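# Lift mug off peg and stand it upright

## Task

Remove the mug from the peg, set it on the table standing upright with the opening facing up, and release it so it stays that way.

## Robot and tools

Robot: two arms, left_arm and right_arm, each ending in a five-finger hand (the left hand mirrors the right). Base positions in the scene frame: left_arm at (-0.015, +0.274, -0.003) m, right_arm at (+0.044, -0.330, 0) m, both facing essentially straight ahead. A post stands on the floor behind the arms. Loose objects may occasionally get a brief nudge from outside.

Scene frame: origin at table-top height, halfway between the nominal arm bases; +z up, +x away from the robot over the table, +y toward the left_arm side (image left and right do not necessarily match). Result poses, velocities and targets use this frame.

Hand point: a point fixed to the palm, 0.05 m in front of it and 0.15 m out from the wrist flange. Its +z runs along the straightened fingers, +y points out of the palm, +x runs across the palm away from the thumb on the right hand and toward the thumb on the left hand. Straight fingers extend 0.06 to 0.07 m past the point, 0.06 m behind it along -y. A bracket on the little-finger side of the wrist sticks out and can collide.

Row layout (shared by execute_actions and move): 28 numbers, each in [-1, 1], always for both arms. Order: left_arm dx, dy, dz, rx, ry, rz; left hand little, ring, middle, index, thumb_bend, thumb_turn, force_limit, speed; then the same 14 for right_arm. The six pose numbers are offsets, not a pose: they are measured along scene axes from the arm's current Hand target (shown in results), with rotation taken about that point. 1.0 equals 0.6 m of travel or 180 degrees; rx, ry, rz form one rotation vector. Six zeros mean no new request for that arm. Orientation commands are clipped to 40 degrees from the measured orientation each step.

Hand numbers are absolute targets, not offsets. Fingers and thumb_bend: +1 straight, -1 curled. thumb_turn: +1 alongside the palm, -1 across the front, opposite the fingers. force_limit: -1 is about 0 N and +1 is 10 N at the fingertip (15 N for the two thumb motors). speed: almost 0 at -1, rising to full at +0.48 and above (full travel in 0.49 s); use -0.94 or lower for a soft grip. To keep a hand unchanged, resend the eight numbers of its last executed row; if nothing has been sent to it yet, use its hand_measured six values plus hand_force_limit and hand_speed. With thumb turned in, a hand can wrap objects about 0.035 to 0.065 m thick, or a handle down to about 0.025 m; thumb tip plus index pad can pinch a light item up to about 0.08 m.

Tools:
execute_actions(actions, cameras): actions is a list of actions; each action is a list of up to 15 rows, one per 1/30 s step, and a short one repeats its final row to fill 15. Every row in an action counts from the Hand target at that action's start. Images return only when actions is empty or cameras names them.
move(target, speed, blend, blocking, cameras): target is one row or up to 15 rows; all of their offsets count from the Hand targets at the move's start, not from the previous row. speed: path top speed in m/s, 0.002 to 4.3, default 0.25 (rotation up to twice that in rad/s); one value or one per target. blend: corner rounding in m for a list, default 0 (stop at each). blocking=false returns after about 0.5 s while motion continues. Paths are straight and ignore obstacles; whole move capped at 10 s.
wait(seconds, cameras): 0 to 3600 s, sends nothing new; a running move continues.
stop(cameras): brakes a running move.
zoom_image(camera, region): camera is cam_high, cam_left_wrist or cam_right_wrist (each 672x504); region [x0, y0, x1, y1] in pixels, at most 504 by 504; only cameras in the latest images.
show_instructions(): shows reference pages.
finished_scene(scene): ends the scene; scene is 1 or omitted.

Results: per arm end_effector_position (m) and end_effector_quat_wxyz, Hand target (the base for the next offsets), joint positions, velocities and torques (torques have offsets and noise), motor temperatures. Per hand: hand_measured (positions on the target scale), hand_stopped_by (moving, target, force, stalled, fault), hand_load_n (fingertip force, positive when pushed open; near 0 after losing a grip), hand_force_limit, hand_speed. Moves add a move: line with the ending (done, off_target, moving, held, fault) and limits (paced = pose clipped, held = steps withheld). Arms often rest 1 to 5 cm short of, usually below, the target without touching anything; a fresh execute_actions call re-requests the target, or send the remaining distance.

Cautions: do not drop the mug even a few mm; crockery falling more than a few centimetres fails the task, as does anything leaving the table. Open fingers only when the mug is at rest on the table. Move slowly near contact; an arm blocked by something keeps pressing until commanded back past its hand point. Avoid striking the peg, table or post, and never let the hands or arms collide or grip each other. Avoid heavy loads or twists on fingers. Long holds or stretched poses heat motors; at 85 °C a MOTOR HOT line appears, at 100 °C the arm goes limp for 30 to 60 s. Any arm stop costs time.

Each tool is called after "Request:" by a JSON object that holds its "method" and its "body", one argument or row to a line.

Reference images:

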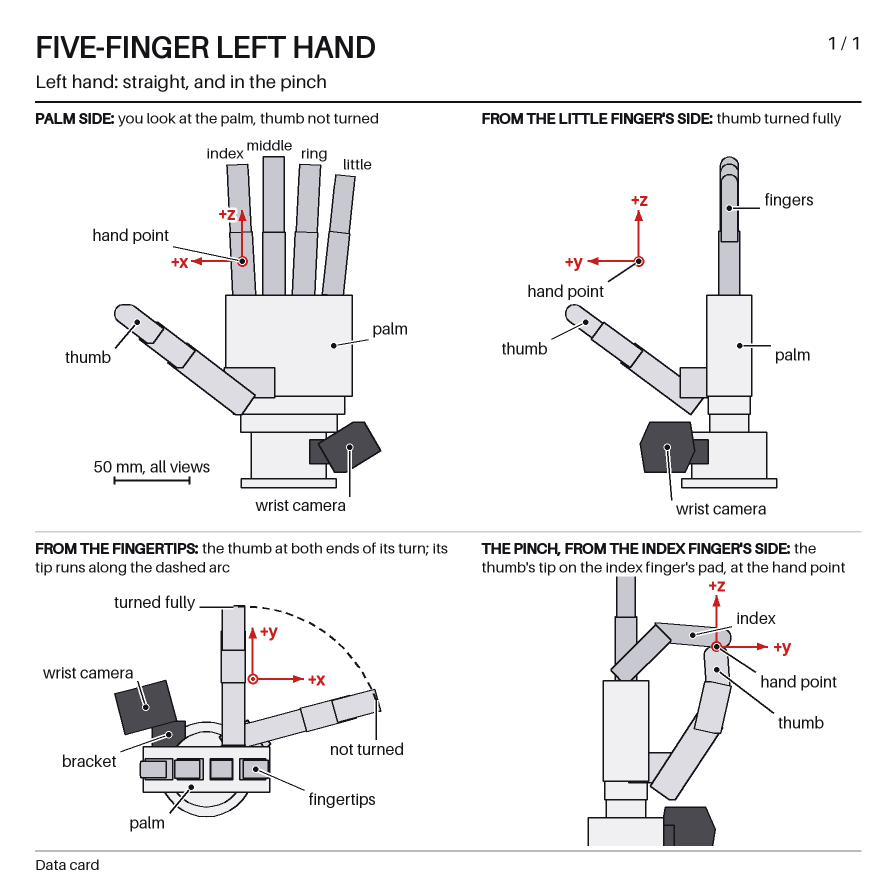

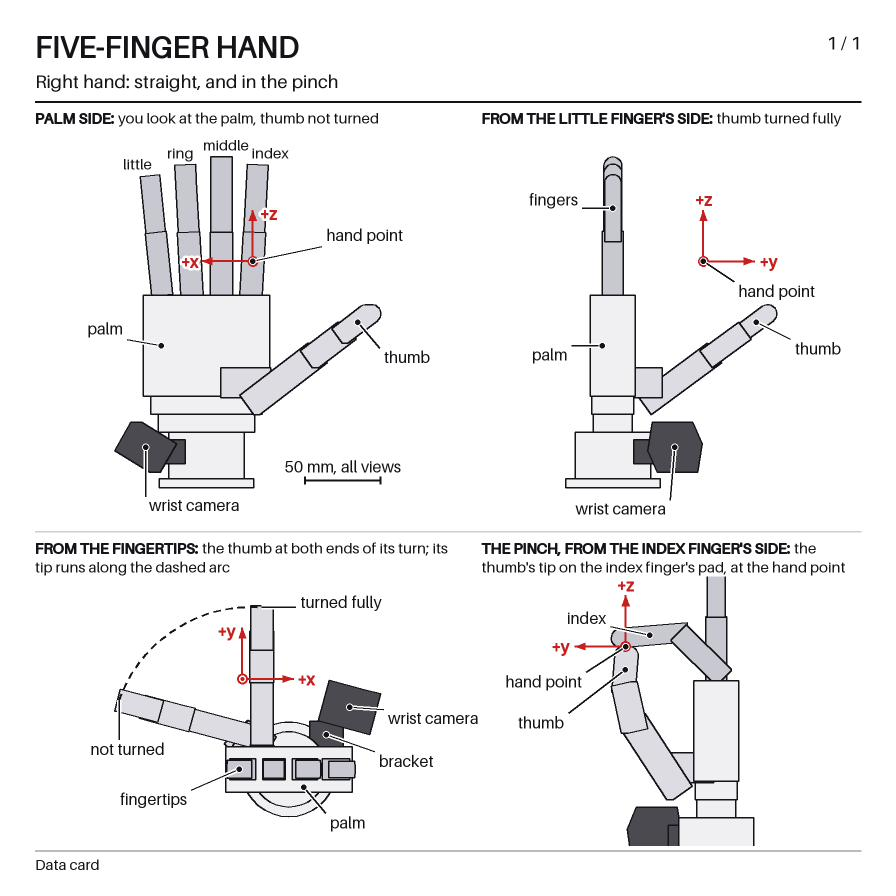

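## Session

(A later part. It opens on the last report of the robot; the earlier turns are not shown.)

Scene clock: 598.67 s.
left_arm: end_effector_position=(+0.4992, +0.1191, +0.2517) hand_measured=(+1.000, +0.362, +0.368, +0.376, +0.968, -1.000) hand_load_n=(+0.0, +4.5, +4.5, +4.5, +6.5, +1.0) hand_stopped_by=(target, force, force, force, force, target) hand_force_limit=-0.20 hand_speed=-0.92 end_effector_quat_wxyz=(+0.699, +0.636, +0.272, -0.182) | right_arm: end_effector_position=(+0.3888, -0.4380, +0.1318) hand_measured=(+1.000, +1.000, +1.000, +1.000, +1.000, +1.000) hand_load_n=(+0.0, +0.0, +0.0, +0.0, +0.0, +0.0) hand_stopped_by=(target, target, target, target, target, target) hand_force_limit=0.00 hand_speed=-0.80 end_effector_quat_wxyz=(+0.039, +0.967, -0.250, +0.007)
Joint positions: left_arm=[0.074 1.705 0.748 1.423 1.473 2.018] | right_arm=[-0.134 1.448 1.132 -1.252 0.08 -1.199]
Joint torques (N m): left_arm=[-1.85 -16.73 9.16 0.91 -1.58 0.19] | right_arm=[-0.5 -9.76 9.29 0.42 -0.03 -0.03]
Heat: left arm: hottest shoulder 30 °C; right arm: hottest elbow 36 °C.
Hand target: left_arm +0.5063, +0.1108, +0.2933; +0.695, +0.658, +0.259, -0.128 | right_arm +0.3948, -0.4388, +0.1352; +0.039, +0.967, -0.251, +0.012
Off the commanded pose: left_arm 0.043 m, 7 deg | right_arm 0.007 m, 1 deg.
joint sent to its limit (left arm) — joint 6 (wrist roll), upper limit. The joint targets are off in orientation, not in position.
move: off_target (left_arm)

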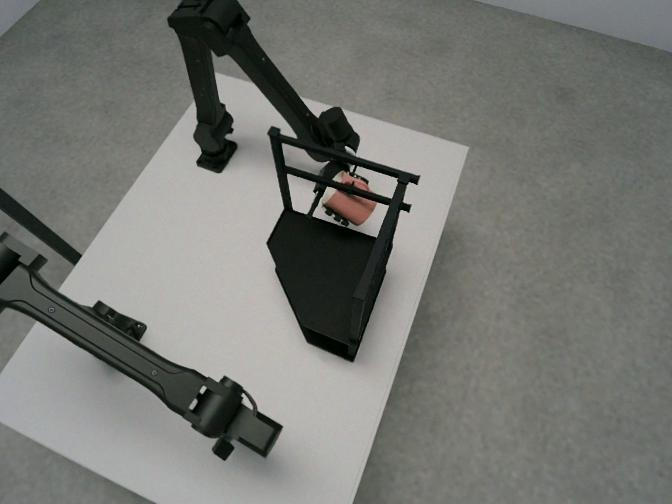

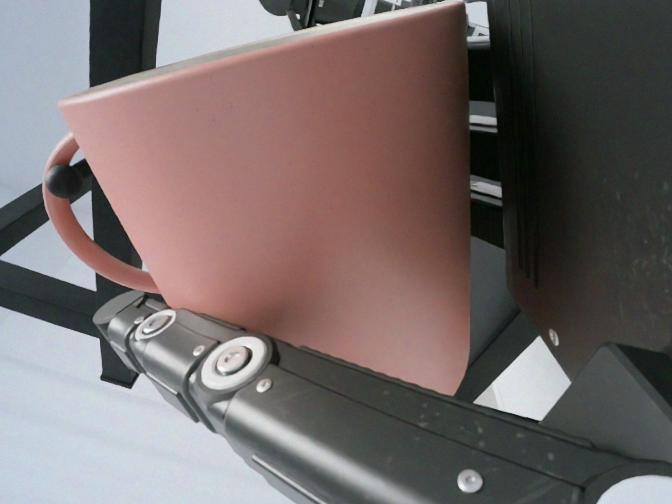

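Request:
{"method": "move", "body": {
  "target": [0.0074,0.01,0.0,0.0074,-0.0438,0.0018, 1,-0.25,-0.25,-0.25,0.15,-1,-0.2,-0.92, 0,0,0,0,0,0, 1,1,1,1,1,1,0,-0.8],
  "speed": 0.03,
  "cameras": ["cam_high","cam_left_wrist"]
}}

Request:
{"method": "zoom_image", "body": {
  "camera": "cam_left_wrist",
  "region": [0, 0, 260, 400]
}}

Request:
{"method": "zoom_image", "body": {
  "camera": "cam_high",
  "region": [310, 150, 400, 240]
}}

Scene clock: 652.27 s.
left_arm: end_effector_position=(+0.5016, +0.1179, +0.2537) hand_measured=(+1.000, +0.362, +0.368, +0.376, +0.968, -1.000) hand_load_n=(+0.0, +3.5, +4.0, +4.5, +6.5, +3.5) hand_stopped_by=(target, force, force, force, force, target) hand_force_limit=-0.20 hand_speed=-0.92 end_effector_quat_wxyz=(+0.707, +0.645, +0.242, -0.157) | right_arm: end_effector_position=(+0.3888, -0.4380, +0.1318) hand_measured=(+1.000, +1.000, +1.000, +1.000, +1.000, +1.000) hand_load_n=(+0.0, +0.0, +0.0, +0.0, -0.5, +0.0) hand_stopped_by=(target, target, target, target, target, target) hand_force_limit=0.00 hand_speed=-0.80 end_effector_quat_wxyz=(+0.039, +0.967, -0.250, +0.007)
Joint positions: left_arm=[0.072 1.749 0.772 1.533 1.477 2.008] | right_arm=[-0.134 1.448 1.132 -1.252 0.08 -1.199]
Joint torques (N m): left_arm=[-0.44 -15.44 10.19 2 -0.77 0.3] | right_arm=[-0.62 -10.05 9.36 0.35 0 -0.01]
Heat: left arm: hottest shoulder 31 °C; right arm: hottest elbow 36 °C.
Hand target: left_arm +0.5107, +0.1167, +0.2932; +0.704, +0.672, +0.214, -0.078 | right_arm +0.3948, -0.4388, +0.1352; +0.039, +0.967, -0.251, +0.012
Off the commanded pose: left_arm 0.041 m, 10 deg | right_arm 0.007 m, 1 deg.
joint sent to its limit (left arm) — joint 4 (wrist pitch), upper limit; joint 6 (wrist roll), upper limit. The joint targets are off in orientation, not in position.
move: off_target (left_arm)

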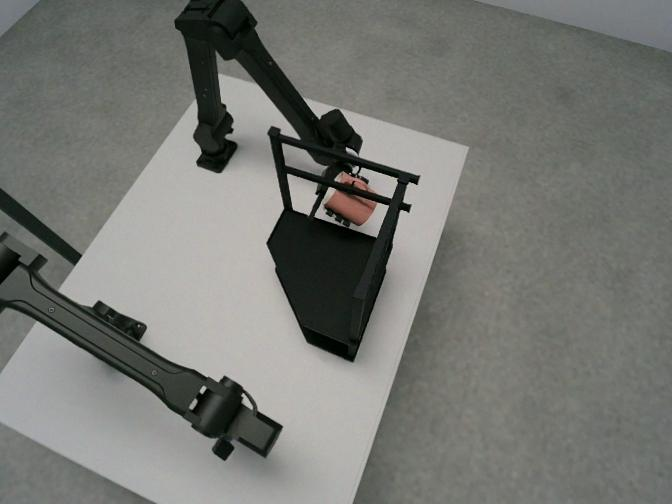

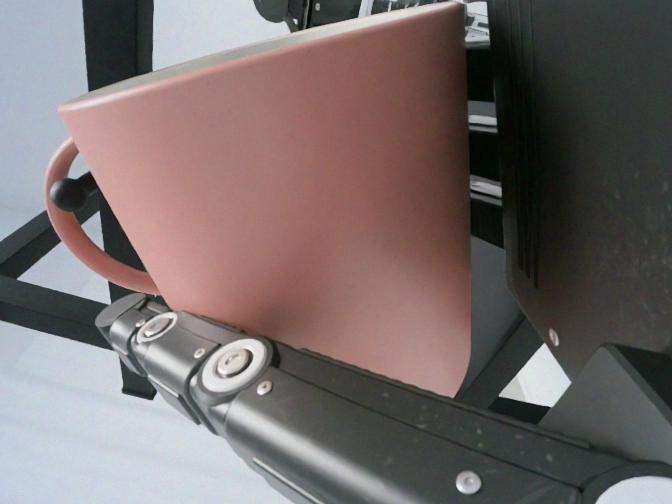

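Scaled by 1.260 from the camera's image (finer frame: 960x720).

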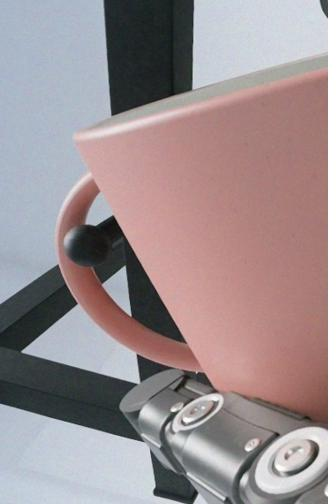

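Scaled by 5.600 from the camera's image (finer frame: 960x720).

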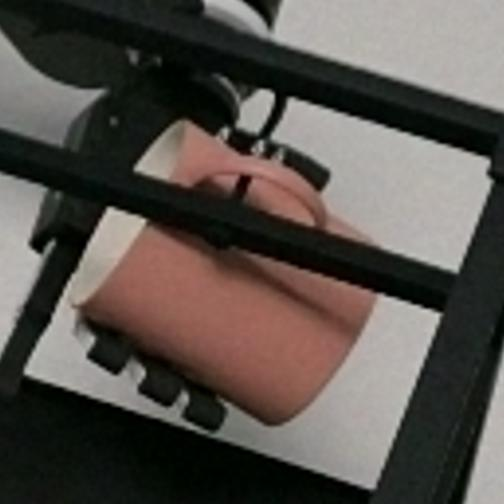

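Request:
{"method": "move", "body": {
  "target": [0.0,0.0,0.01,0,0,0, 1,-0.25,-0.25,-0.25,0.15,-1,-0.2,-0.92, 0,0,0,0,0,0, 1,1,1,1,1,1,0,-0.8],
  "speed": 0.03,
  "cameras": ["cam_high","cam_left_wrist"]
}}

Request:
{"method": "zoom_image", "body": {
  "camera": "cam_left_wrist",
  "region": [0, 0, 260, 400]
}}

Request:
{"method": "zoom_image", "body": {
  "camera": "cam_high",
  "region": [310, 150, 400, 240]
}}

Scene clock: 657.80 s.
left_arm: end_effector_position=(+0.5016, +0.1179, +0.2537) hand_measured=(+1.000, +0.362, +0.368, +0.376, +0.968, -1.000) hand_load_n=(+0.0, +3.0, +4.0, +4.5, +6.5, +3.5) hand_stopped_by=(target, force, force, force, force, target) hand_force_limit=-0.20 hand_speed=-0.92 end_effector_quat_wxyz=(+0.707, +0.645, +0.242, -0.157) | right_arm: end_effector_position=(+0.3888, -0.4380, +0.1318) hand_measured=(+1.000, +1.000, +1.000, +1.000, +1.000, +1.000) hand_load_n=(+0.0, +0.0, +0.0, +0.0, +0.0, +0.0) hand_stopped_by=(target, target, target, target, target, target) hand_force_limit=0.00 hand_speed=-0.80 end_effector_quat_wxyz=(+0.039, +0.967, -0.250, +0.007)
Joint positions: left_arm=[0.072 1.749 0.772 1.533 1.477 2.008] | right_arm=[-0.134 1.448 1.132 -1.252 0.08 -1.199]
Joint torques (N m): left_arm=[-0.5 -16.15 10.35 1.98 -0.97 0.3] | right_arm=[-0.5 -10.11 9.48 0.43 -0.01 0.02]
Heat: left arm: hottest shoulder 31 °C; right arm: hottest elbow 36 °C.
Hand target: left_arm +0.5107, +0.1167, +0.2992; +0.704, +0.672, +0.214, -0.078 | right_arm +0.3948, -0.4388, +0.1352; +0.039, +0.967, -0.251, +0.012
Off the commanded pose: left_arm 0.046 m, 10 deg | right_arm 0.007 m, 1 deg.
joint sent to its limit (left arm) — joint 4 (wrist pitch), upper limit; joint 6 (wrist roll), upper limit. The joint targets are off in orientation, not in position.
move: off_target (left_arm)

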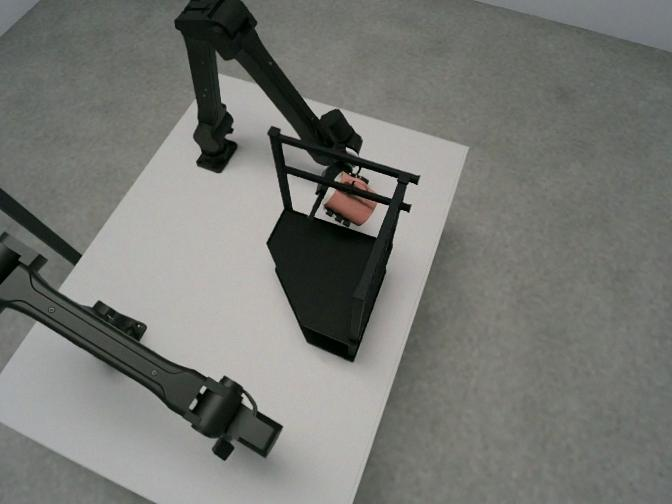

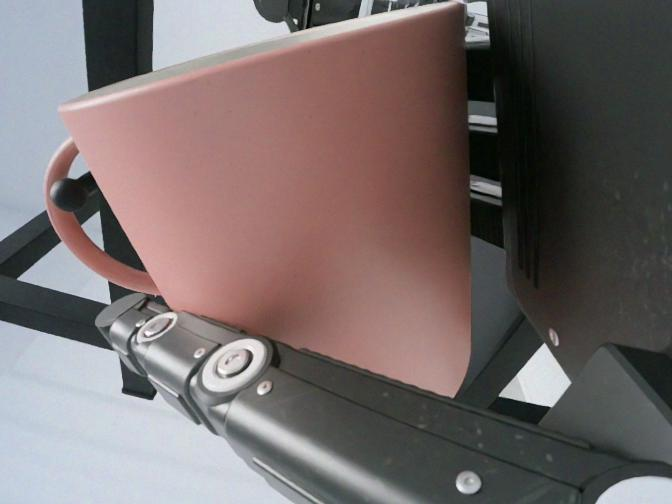

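Scaled by 1.260 from the camera's image (finer frame: 960x720).

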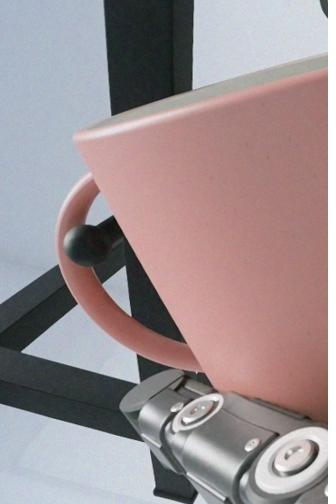

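Scaled by 5.600 from the camera's image (finer frame: 960x720).

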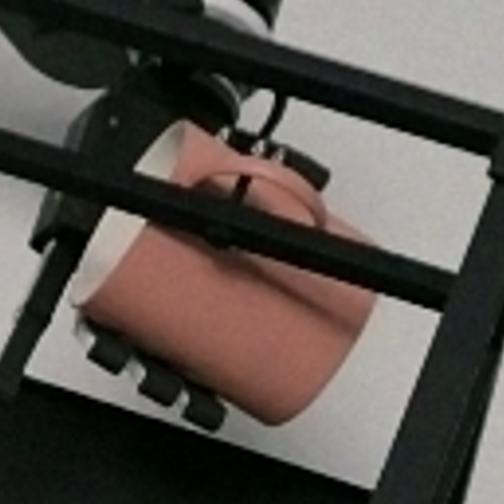

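Request:
{"method": "move", "body": {
  "target": [0.0,0.0133,-0.01,0,0,0, 1,-0.25,-0.25,-0.25,0.15,-1,-0.2,-0.92, 0,0,0,0,0,0, 1,1,1,1,1,1,0,-0.8],
  "speed": 0.02,
  "cameras": ["cam_high","cam_left_wrist"]
}}

Request:
{"method": "zoom_image", "body": {
  "camera": "cam_left_wrist",
  "region": [0, 0, 260, 400]
}}

Request:
{"method": "zoom_image", "body": {
  "camera": "cam_high",
  "region": [310, 150, 400, 240]
}}

Scene clock: 667.90 s.
left_arm: end_effector_position=(+0.5010, +0.1197, +0.2539) hand_measured=(+1.000, +0.362, +0.368, +0.376, +0.968, -1.000) hand_load_n=(+0.0, +3.5, +4.5, +4.5, +6.5, +3.0) hand_stopped_by=(target, force, force, force, force, target) hand_force_limit=-0.20 hand_speed=-0.92 end_effector_quat_wxyz=(+0.705, +0.649, +0.240, -0.157) | right_arm: end_effector_position=(+0.3888, -0.4380, +0.1318) hand_measured=(+1.000, +1.000, +1.000, +1.000, +1.000, +1.000) hand_load_n=(+0.0, +0.0, +0.0, +0.0, +0.0, +0.0) hand_stopped_by=(target, target, target, target, target, target) hand_force_limit=0.00 hand_speed=-0.80 end_effector_quat_wxyz=(+0.039, +0.967, -0.250, +0.007)
Joint positions: left_arm=[0.077 1.749 0.775 1.537 1.49 2.007] | right_arm=[-0.134 1.448 1.132 -1.252 0.08 -1.199]
Joint torques (N m): left_arm=[0.5 -15.68 9.94 1.87 -0.78 0.31] | right_arm=[-0.79 -10.05 9.43 0.44 -0.01 -0.03]
Heat: left arm: hottest elbow 32 °C; right arm: hottest elbow 36 °C.
Hand target: left_arm +0.5107, +0.1247, +0.2932; +0.704, +0.672, +0.214, -0.078 | right_arm +0.3948, -0.4388, +0.1352; +0.039, +0.967, -0.251, +0.012
Off the commanded pose: left_arm 0.041 m, 10 deg | right_arm 0.007 m, 1 deg.
joint sent to its limit (left arm) — joint 4 (wrist pitch), upper limit; joint 6 (wrist roll), upper limit. The joint targets are off in orientation, not in position.
move: off_target (left_arm)

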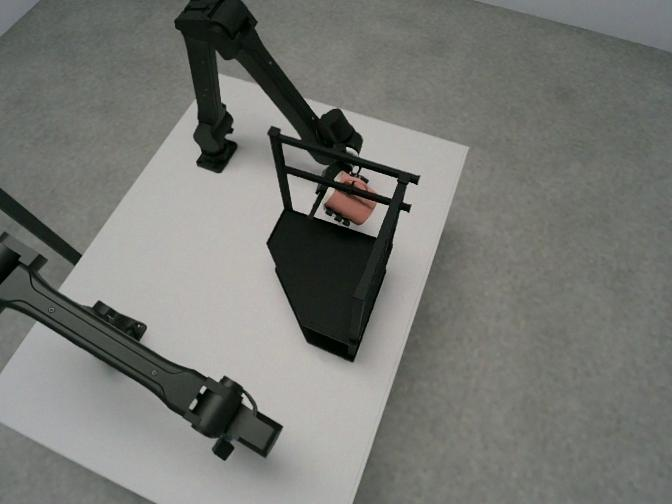

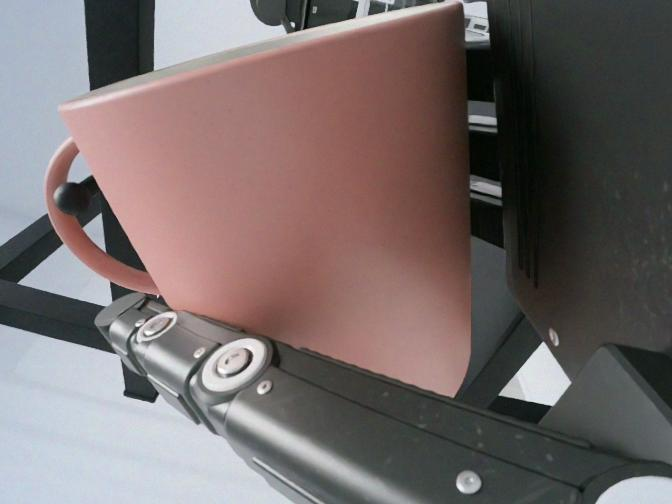

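Scaled by 1.260 from the camera's image (finer frame: 960x720).

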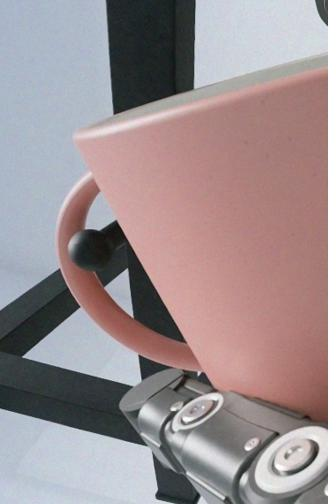

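Scaled by 5.600 from the camera's image (finer frame: 960x720).

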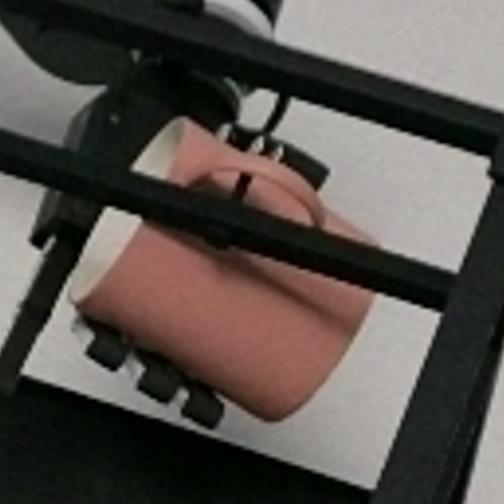

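Request:
{"method": "move", "body": {
  "target": [0.0,0.0117,0.0,0,0,0, 1,-0.25,-0.25,-0.25,0.15,-1,-0.2,-0.92, 0,0,0,0,0,0, 1,1,1,1,1,1,0,-0.8],
  "speed": 0.02,
  "cameras": ["cam_high","cam_left_wrist"]
}}

Request:
{"method": "zoom_image", "body": {
  "camera": "cam_left_wrist",
  "region": [0, 0, 260, 400]
}}

Request:
{"method": "zoom_image", "body": {
  "camera": "cam_high",
  "region": [310, 150, 400, 240]
}}

Scene clock: 673.40 s.
left_arm: end_effector_position=(+0.5028, +0.1262, +0.2558) hand_measured=(+1.000, +0.362, +0.368, +0.376, +0.968, -1.000) hand_load_n=(+0.0, +3.5, +4.0, +4.5, +6.5, +3.0) hand_stopped_by=(target, force, force, force, force, target) hand_force_limit=-0.20 hand_speed=-0.92 end_effector_quat_wxyz=(+0.705, +0.651, +0.238, -0.150) | right_arm: end_effector_position=(+0.3888, -0.4380, +0.1318) hand_measured=(+1.000, +1.000, +1.000, +1.000, +1.000, +1.000) hand_load_n=(+0.0, +0.0, +0.0, +0.0, +0.0, +0.0) hand_stopped_by=(target, target, target, target, target, target) hand_force_limit=0.00 hand_speed=-0.80 end_effector_quat_wxyz=(+0.039, +0.967, -0.250, +0.007)
Joint positions: left_arm=[0.092 1.749 0.782 1.541 1.499 2.007] | right_arm=[-0.134 1.448 1.132 -1.252 0.08 -1.199]
Joint torques (N m): left_arm=[0.5 -15.97 9.46 1.72 -0.72 0.31] | right_arm=[-0.32 -10.17 9.36 0.36 0 0]
Heat: left arm: hottest elbow 32 °C; right arm: hottest elbow 36 °C.
Hand target: left_arm +0.5107, +0.1316, +0.2932; +0.704, +0.672, +0.214, -0.078 | right_arm +0.3948, -0.4388, +0.1352; +0.039, +0.967, -0.251, +0.012
Off the commanded pose: left_arm 0.039 m, 9 deg | right_arm 0.007 m, 1 deg.
joint sent to its limit (left arm) — joint 4 (wrist pitch), upper limit; joint 6 (wrist roll), upper limit. The joint targets are off in orientation, not in position.
move: off_target (left_arm)

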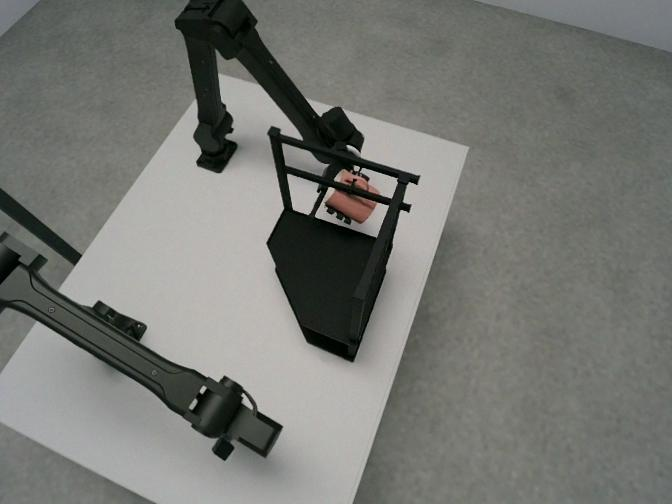

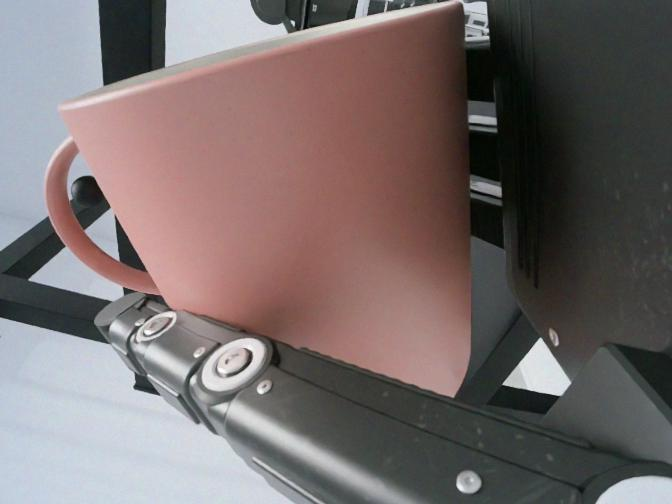

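Scaled by 1.260 from the camera's image (finer frame: 960x720).

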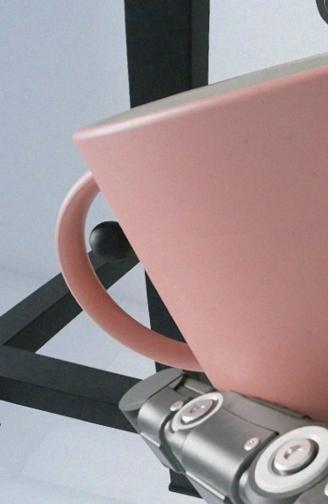

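Scaled by 5.600 from the camera's image (finer frame: 960x720).

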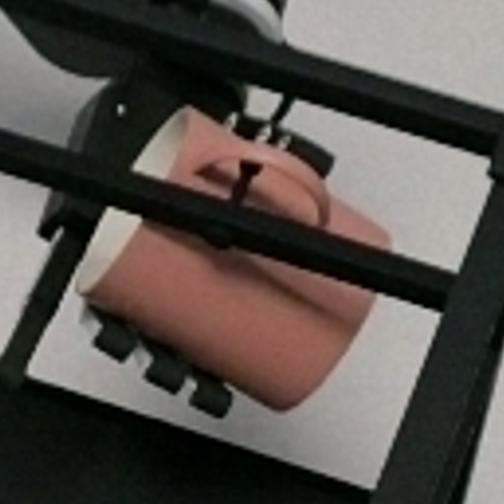

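Request:
{"method": "move", "body": {
  "target": [
    [0.0,0.05,0.0,0,0,0.0, 1,-0.25,-0.25,-0.25,0.15,-1,-0.2,-0.92, 0,0,0,0,0,0, 1,1,1,1,1,1,0,-0.8]
  ],
  "speed": 0.04,
  "cameras": ["cam_high","cam_left_wrist"]
}}

Request:
{"method": "zoom_image", "body": {
  "camera": "cam_high",
  "region": [310, 150, 400, 240]
}}

Scene clock: 680.70 s.
left_arm: end_effector_position=(+0.5048, +0.1565, +0.2514) hand_measured=(+1.000, +0.362, +0.368, +0.376, +0.968, -1.000) hand_load_n=(+0.0, +3.5, +4.5, +4.5, +6.5, +3.0) hand_stopped_by=(target, force, force, force, force, target) hand_force_limit=-0.20 hand_speed=-0.92 end_effector_quat_wxyz=(+0.699, +0.656, +0.250, -0.138) | right_arm: end_effector_position=(+0.3888, -0.4380, +0.1318) hand_measured=(+1.000, +1.000, +1.000, +1.000, +1.000, +1.000) hand_load_n=(+0.0, +0.0, +0.0, +0.0, +0.0, +0.0) hand_stopped_by=(target, target, target, target, target, target) hand_force_limit=0.00 hand_speed=-0.80 end_effector_quat_wxyz=(+0.039, +0.967, -0.250, +0.007)
Joint positions: left_arm=[0.158 1.749 0.782 1.543 1.544 2.007] | right_arm=[-0.134 1.448 1.132 -1.252 0.08 -1.199]
Joint torques (N m): left_arm=[0.38 -16.91 9.32 1.59 -0.71 0.31] | right_arm=[-0.67 -9.99 9.37 0.36 0 -0.01]
Heat: left arm: hottest elbow 32 °C; right arm: hottest elbow 36 °C.
Hand target: left_arm +0.5107, +0.1617, +0.2931; +0.704, +0.672, +0.214, -0.078 | right_arm +0.3948, -0.4388, +0.1352; +0.039, +0.967, -0.251, +0.012
Off the commanded pose: left_arm 0.042 m, 8 deg | right_arm 0.007 m, 1 deg.
joint sent to its limit (left arm) — joint 4 (wrist pitch), upper limit; joint 6 (wrist roll), upper limit. The joint targets still meet the commanded pose.
move: off_target (left_arm)

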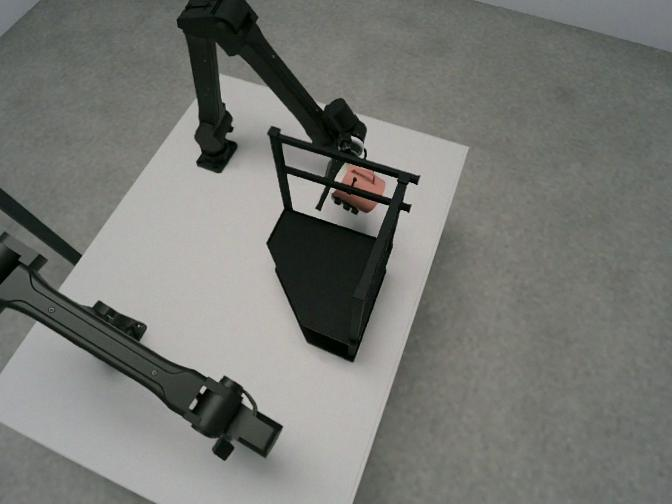

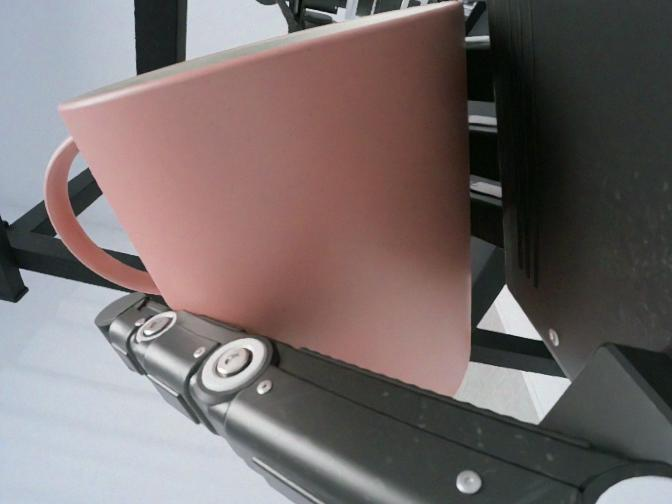

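Scaled by 5.600 from the camera's image (finer frame: 960x720).

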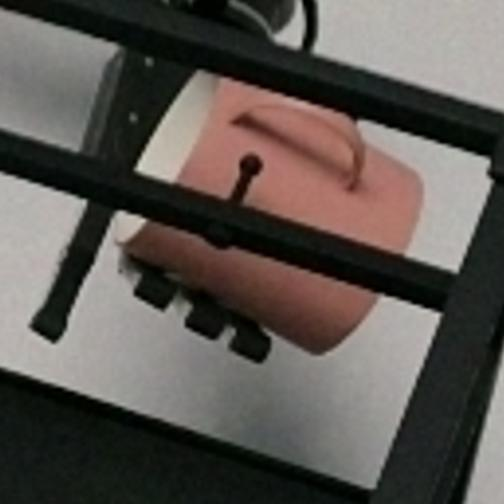

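Request:
{"method": "move", "body": {
  "target": [
    [0,0,0,0,0,0, 1,-0.3,-0.3,-0.3,0.1,-1,0.1,-0.92, 0,0,0,0,0,0, 1,1,1,1,1,1,0,-0.8],
    [-0.018,0.147,-0.005,0,0,0.0556, 1,-0.3,-0.3,-0.3,0.1,-1,0.1,-0.92, 0,0,0,0,0,0, 1,1,1,1,1,1,0,-0.8]
  ],
  "speed": 0.08,
  "cameras": ["cam_high","cam_left_wrist"]
}}

Scene clock: 716.20 s.
left_arm: end_effector_position=(+0.5056, +0.2488, +0.2617) hand_measured=(+1.000, +0.340, +0.356, +0.364, +0.962, -1.000) hand_load_n=(+0.0, +6.0, +5.5, +6.5, +8.0, +4.0) hand_stopped_by=(target, force, force, force, force, target) hand_force_limit=0.10 hand_speed=-0.92 end_effector_quat_wxyz=(+0.706, +0.637, +0.301, -0.070) | right_arm: end_effector_position=(+0.3888, -0.4380, +0.1318) hand_measured=(+1.000, +1.000, +1.000, +1.000, +1.000, +1.000) hand_load_n=(+0.0, +0.0, +0.0, +0.0, +0.0, +0.5) hand_stopped_by=(target, target, target, target, target, target) hand_force_limit=0.00 hand_speed=-0.80 end_effector_quat_wxyz=(+0.039, +0.967, -0.250, +0.007)
Joint positions: left_arm=[0.343 1.707 0.759 1.543 1.557 2.007] | right_arm=[-0.134 1.448 1.132 -1.252 0.08 -1.199]
Joint torques (N m): left_arm=[0.15 -16.62 6.39 1.57 -0.74 0.3] | right_arm=[-0.79 -9.82 9.35 0.49 -0.02 -0.02]
Heat: left arm: hottest shoulder 31 °C; right arm: hottest elbow 36 °C.
Hand target: left_arm +0.4999, +0.2499, +0.2901; +0.708, +0.651, +0.272, -0.016 | right_arm +0.3948, -0.4388, +0.1352; +0.039, +0.967, -0.251, +0.012
Off the commanded pose: left_arm 0.029 m, 7 deg | right_arm 0.007 m, 1 deg.
joint sent to its limit (left arm) — joint 4 (wrist pitch), upper limit; joint 6 (wrist roll), upper limit. The joint targets still meet the commanded pose.
move: off_target (left_arm)

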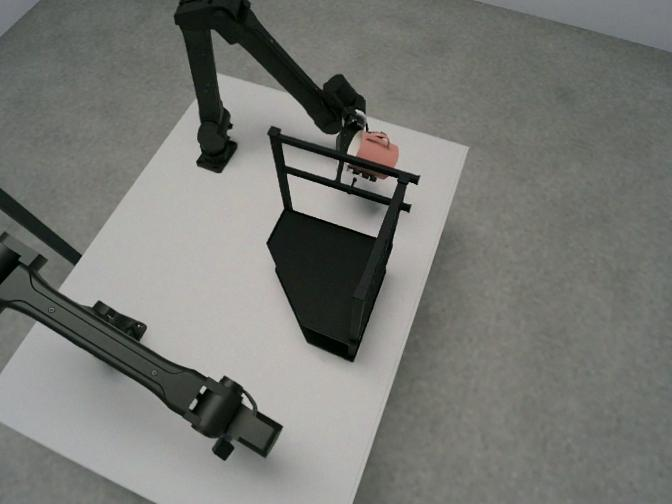

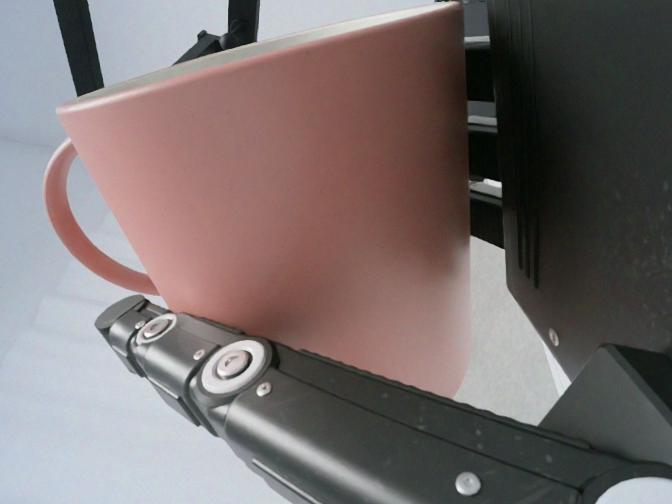

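Request:
{"method": "move", "body": {
  "target": [0.0835,0.1668,-0.0835,-0.187,0.317,0.091, 1,-0.3,-0.3,-0.3,0.1,-1,0.1,-0.92, 0,0,0,0,0,0, 1,1,1,1,1,1,0,-0.8],
  "speed": 0.15,
  "cameras": ["cam_high","cam_left_wrist"]
}}

Request:
{"method": "zoom_image", "body": {
  "camera": "cam_high",
  "region": [310, 60, 480, 220]
}}

Scene clock: 724.83 s.
left_arm: end_effector_position=(+0.5329, +0.3370, +0.1858) hand_measured=(+1.000, +0.340, +0.356, +0.364, +0.962, -1.000) hand_load_n=(+0.0, +5.5, +5.5, +6.0, +8.0, +5.0) hand_stopped_by=(target, force, force, force, force, target) hand_force_limit=0.10 hand_speed=-0.92 end_effector_quat_wxyz=(+0.609, +0.264, +0.667, -0.338) | right_arm: end_effector_position=(+0.3888, -0.4380, +0.1318) hand_measured=(+1.000, +1.000, +1.000, +1.000, +1.000, +1.000) hand_load_n=(+0.0, +0.0, +0.0, +0.0, +0.0, +0.0) hand_stopped_by=(target, target, target, target, target, target) hand_force_limit=0.00 hand_speed=-0.80 end_effector_quat_wxyz=(+0.039, +0.967, -0.250, +0.007)
Joint positions: left_arm=[0.444 1.539 0.754 0.672 1.316 1.551] | right_arm=[-0.134 1.448 1.132 -1.252 0.08 -1.199]
Joint torques (N m): left_arm=[0.44 -16.03 11.97 1.46 0.04 0.36] | right_arm=[-0.91 -10.11 9.36 0.38 -0.02 0]
Heat: left arm: hottest shoulder 31 °C; right arm: hottest elbow 36 °C.
Hand target: left_arm +0.5500, +0.3500, +0.2402; +0.641, +0.299, +0.641, -0.299 | right_arm +0.3948, -0.4388, +0.1352; +0.039, +0.967, -0.251, +0.012
Off the commanded pose: left_arm 0.058 m, 8 deg | right_arm 0.007 m, 1 deg.
move: off_target (left_arm)

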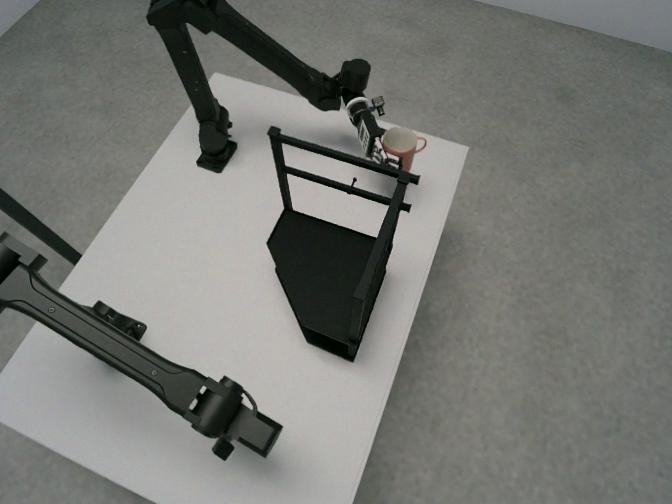

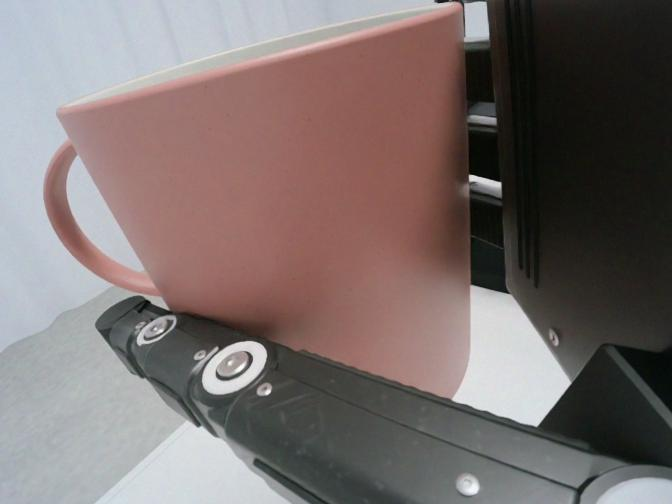

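Scaled by 2.965 from the camera's image (finer frame: 960x720).

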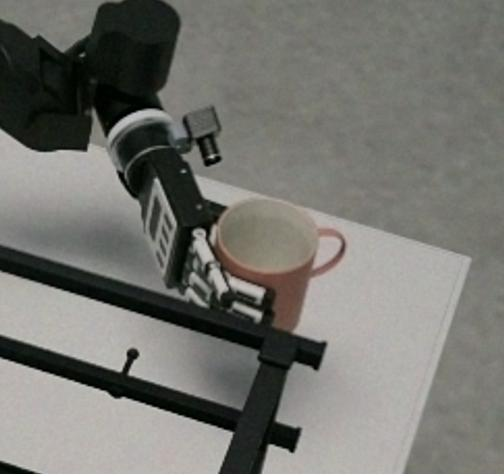

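Request:
{"method": "zoom_image", "body": {
  "camera": "cam_high",
  "region": [370, 110, 440, 180]
}}

Scaled by 7.200 from the camera's image (finer frame: 960x720).

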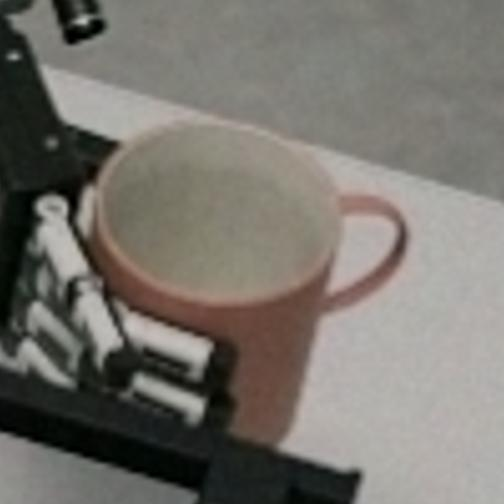

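Request:
{"method": "move", "body": {
  "target": [0,0,-0.175,0,-0.0139,0, 1,-0.3,-0.3,-0.3,0.1,-1,0.1,-0.92, 0,0,0,0,0,0, 1,1,1,1,1,1,0,-0.8],
  "speed": 0.08,
  "cameras": ["cam_high","cam_left_wrist"]
}}

Request:
{"method": "zoom_image", "body": {
  "camera": "cam_high",
  "region": [350, 100, 440, 190]
}}

Scene clock: 755.23 s.
left_arm: end_effector_position=(+0.5447, +0.3420, +0.1165) hand_measured=(+1.000, +0.340, +0.356, +0.364, +0.962, -1.000) hand_load_n=(+0.0, +5.0, +5.0, +6.0, +8.0, +5.0) hand_stopped_by=(target, force, force, force, force, target) hand_force_limit=0.10 hand_speed=-0.92 end_effector_quat_wxyz=(+0.638, +0.290, +0.641, -0.314) | right_arm: end_effector_position=(+0.3888, -0.4380, +0.1318) hand_measured=(+1.000, +1.000, +1.000, +1.000, +1.000, +1.000) hand_load_n=(+0.0, +0.0, +0.0, +0.0, -0.5, +0.0) hand_stopped_by=(target, target, target, target, target, target) hand_force_limit=0.00 hand_speed=-0.80 end_effector_quat_wxyz=(+0.039, +0.967, -0.250, +0.007)
Joint positions: left_arm=[0.444 1.803 0.727 1.119 1.316 1.498] | right_arm=[-0.134 1.448 1.132 -1.252 0.08 -1.199]
Joint torques (N m): left_arm=[0.5 -15.09 6.28 2.37 -0.1 0.2] | right_arm=[-0.44 -9.93 9.44 0.39 -0.02 -0.04]
Heat: left arm: hottest elbow 33 °C; right arm: hottest elbow 36 °C.
Hand target: left_arm +0.5499, +0.3500, +0.1350; +0.655, +0.305, +0.627, -0.292 | right_arm +0.3948, -0.4388, +0.1352; +0.039, +0.967, -0.251, +0.012
Off the commanded pose: left_arm 0.021 m, 4 deg | right_arm 0.007 m, 1 deg.
move: off_target (left_arm)

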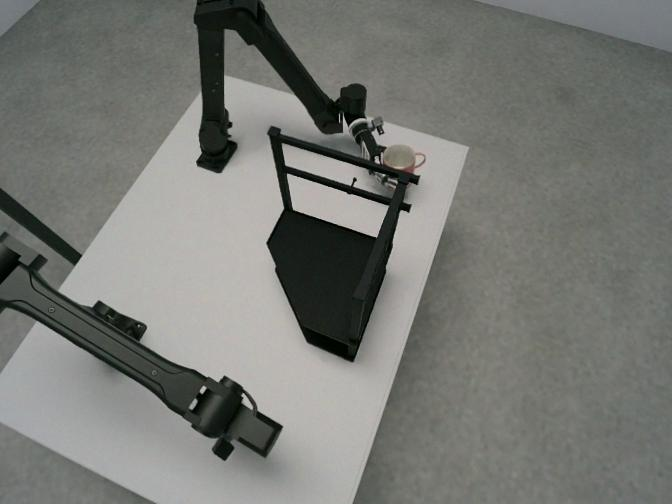

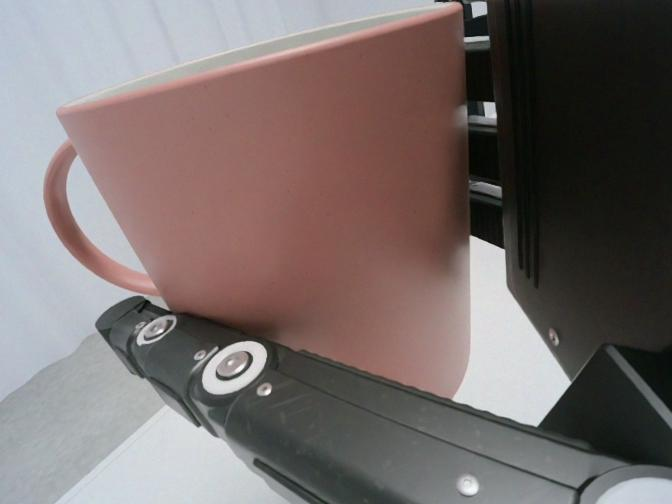

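Scaled by 5.600 from the camera's image (finer frame: 960x720).

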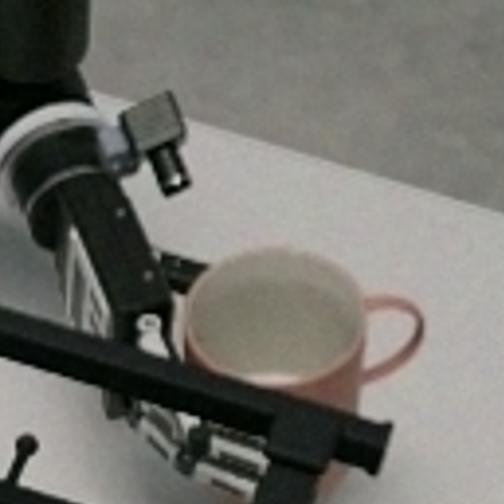

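Request:
{"method": "zoom_image", "body": {
  "camera": "cam_high",
  "region": [255, 115, 435, 370]
}}

Scaled by 1.976 from the camera's image (finer frame: 960x720).

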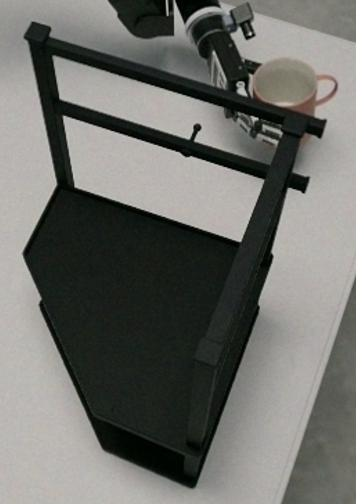

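Request:
{"method": "zoom_image", "body": {
  "camera": "cam_high",
  "region": [375, 130, 435, 190]
}}

Scaled by 8.400 from the camera's image (finer frame: 960x720).

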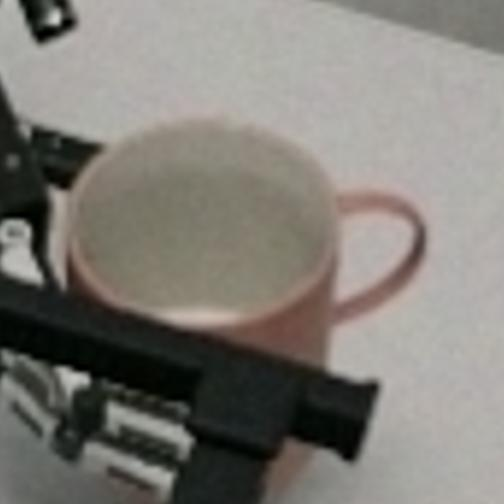

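Request:
{"method": "move", "body": {
  "target": [0,0,-0.09,-0.0139,0,0, 1,-0.3,-0.3,-0.3,0.1,-1,0.1,-0.92, 0,0,0,0,0,0, 1,1,1,1,1,1,0,-0.8],
  "speed": 0.06,
  "cameras": ["cam_high","cam_left_wrist"]
}}

Request:
{"method": "zoom_image", "body": {
  "camera": "cam_high",
  "region": [350, 100, 440, 190]
}}

Scene clock: 780.73 s.
left_arm: end_effector_position=(+0.5399, +0.3389, +0.0600) hand_measured=(+1.000, +0.340, +0.356, +0.364, +0.962, -1.000) hand_load_n=(+0.0, +5.5, +5.5, +6.5, +7.5, +5.0) hand_stopped_by=(target, force, force, force, force, target) hand_force_limit=0.10 hand_speed=-0.92 end_effector_quat_wxyz=(+0.641, +0.274, +0.636, -0.331) | right_arm: end_effector_position=(+0.3888, -0.4380, +0.1318) hand_measured=(+1.000, +1.000, +1.000, +1.000, +1.000, +1.000) hand_load_n=(+0.0, +0.0, +0.0, +0.0, +0.0, +0.0) hand_stopped_by=(target, target, target, target, target, target) hand_force_limit=0.00 hand_speed=-0.80 end_effector_quat_wxyz=(+0.039, +0.967, -0.250, +0.007)
Joint positions: left_arm=[0.446 2.009 0.727 1.443 1.315 1.345] | right_arm=[-0.134 1.448 1.132 -1.252 0.08 -1.199]
Joint torques (N m): left_arm=[0.62 -16.15 5.57 2.35 -0.37 0.21] | right_arm=[-0.79 -9.93 9.36 0.4 0 0]
Heat: left arm: hottest elbow 31 °C; right arm: hottest elbow 37 °C.
Hand target: left_arm +0.5499, +0.3501, +0.0811; +0.661, +0.291, +0.620, -0.306 | right_arm +0.3948, -0.4388, +0.1352; +0.039, +0.967, -0.251, +0.012
Off the commanded pose: left_arm 0.026 m, 5 deg | right_arm 0.007 m, 1 deg.
move: off_target (left_arm)

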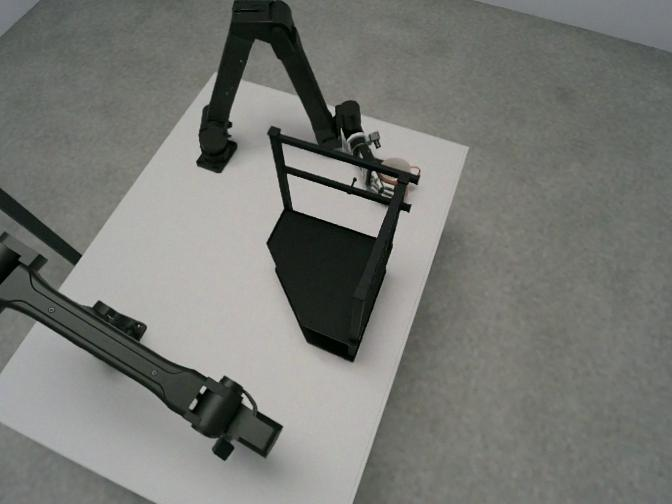

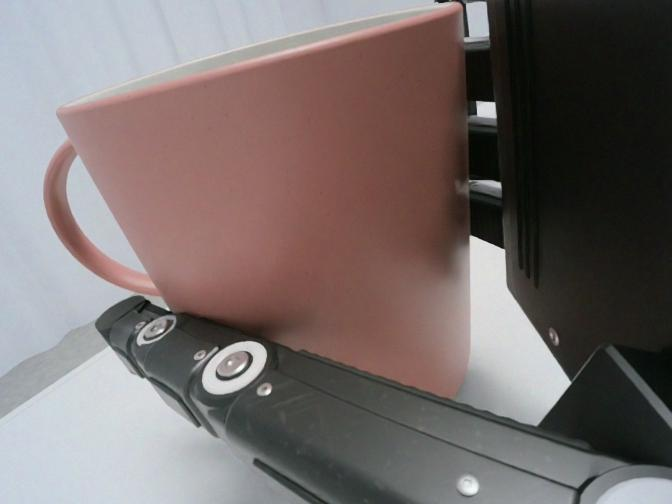

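Scaled by 5.600 from the camera's image (finer frame: 960x720).

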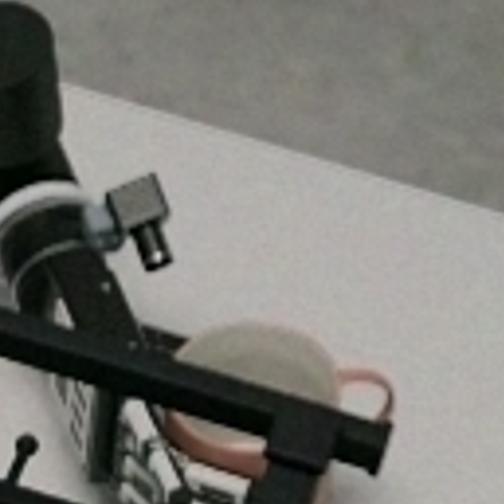

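Request:
{"method": "move", "body": {
  "target": [0.025,0,-0.025,0,0,0, 1,-0.3,-0.3,-0.3,0.1,-1,0.1,-0.92, 0,0,0,0,0,0, 1,1,1,1,1,1,0,-0.8],
  "speed": 0.04,
  "cameras": ["cam_left_wrist"]
}}

Scene clock: 786.77 s.
left_arm: end_effector_position=(+0.5489, +0.3447, +0.0420) hand_measured=(+1.000, +0.340, +0.356, +0.364, +0.962, -1.000) hand_load_n=(+0.0, +5.5, +5.5, +6.0, +8.0, +5.0) hand_stopped_by=(target, force, force, force, force, target) hand_force_limit=0.10 hand_speed=-0.92 end_effector_quat_wxyz=(+0.639, +0.263, +0.642, -0.332) | right_arm: end_effector_position=(+0.3888, -0.4380, +0.1318) hand_measured=(+1.000, +1.000, +1.000, +1.000, +1.000, +1.000) hand_load_n=(+0.0, +0.0, +0.0, +0.0, +0.0, +0.0) hand_stopped_by=(target, target, target, target, target, target) hand_force_limit=0.00 hand_speed=-0.80 end_effector_quat_wxyz=(+0.039, +0.967, -0.250, +0.007)
Joint positions: left_arm=[0.446 2.063 0.758 1.446 1.3 1.344] | right_arm=[-0.134 1.448 1.132 -1.252 0.08 -1.199]
Joint torques (N m): left_arm=[-0.62 -16.5 6.34 2.36 -0.34 0.33] | right_arm=[-0.5 -10.11 9.43 0.36 -0.01 -0.01]
Heat: left arm: hottest elbow 31 °C; right arm: hottest elbow 37 °C.
Hand target: left_arm +0.5650, +0.3501, +0.0661; +0.661, +0.291, +0.620, -0.306 | right_arm +0.3948, -0.4388, +0.1352; +0.039, +0.967, -0.251, +0.012
Off the commanded pose: left_arm 0.029 m, 6 deg | right_arm 0.007 m, 1 deg.
move: off_target (left_arm)

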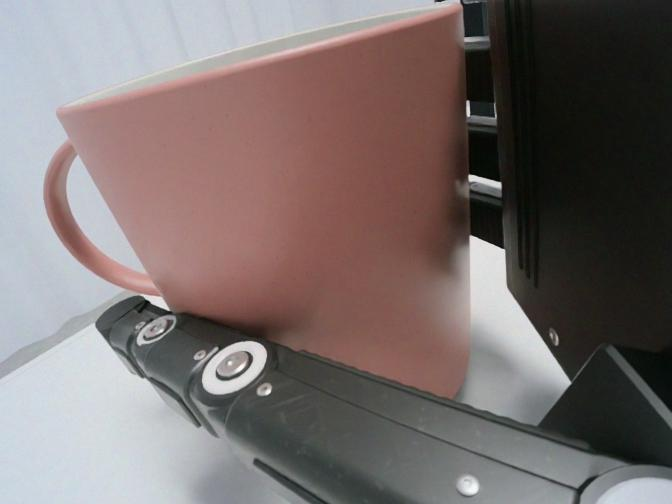

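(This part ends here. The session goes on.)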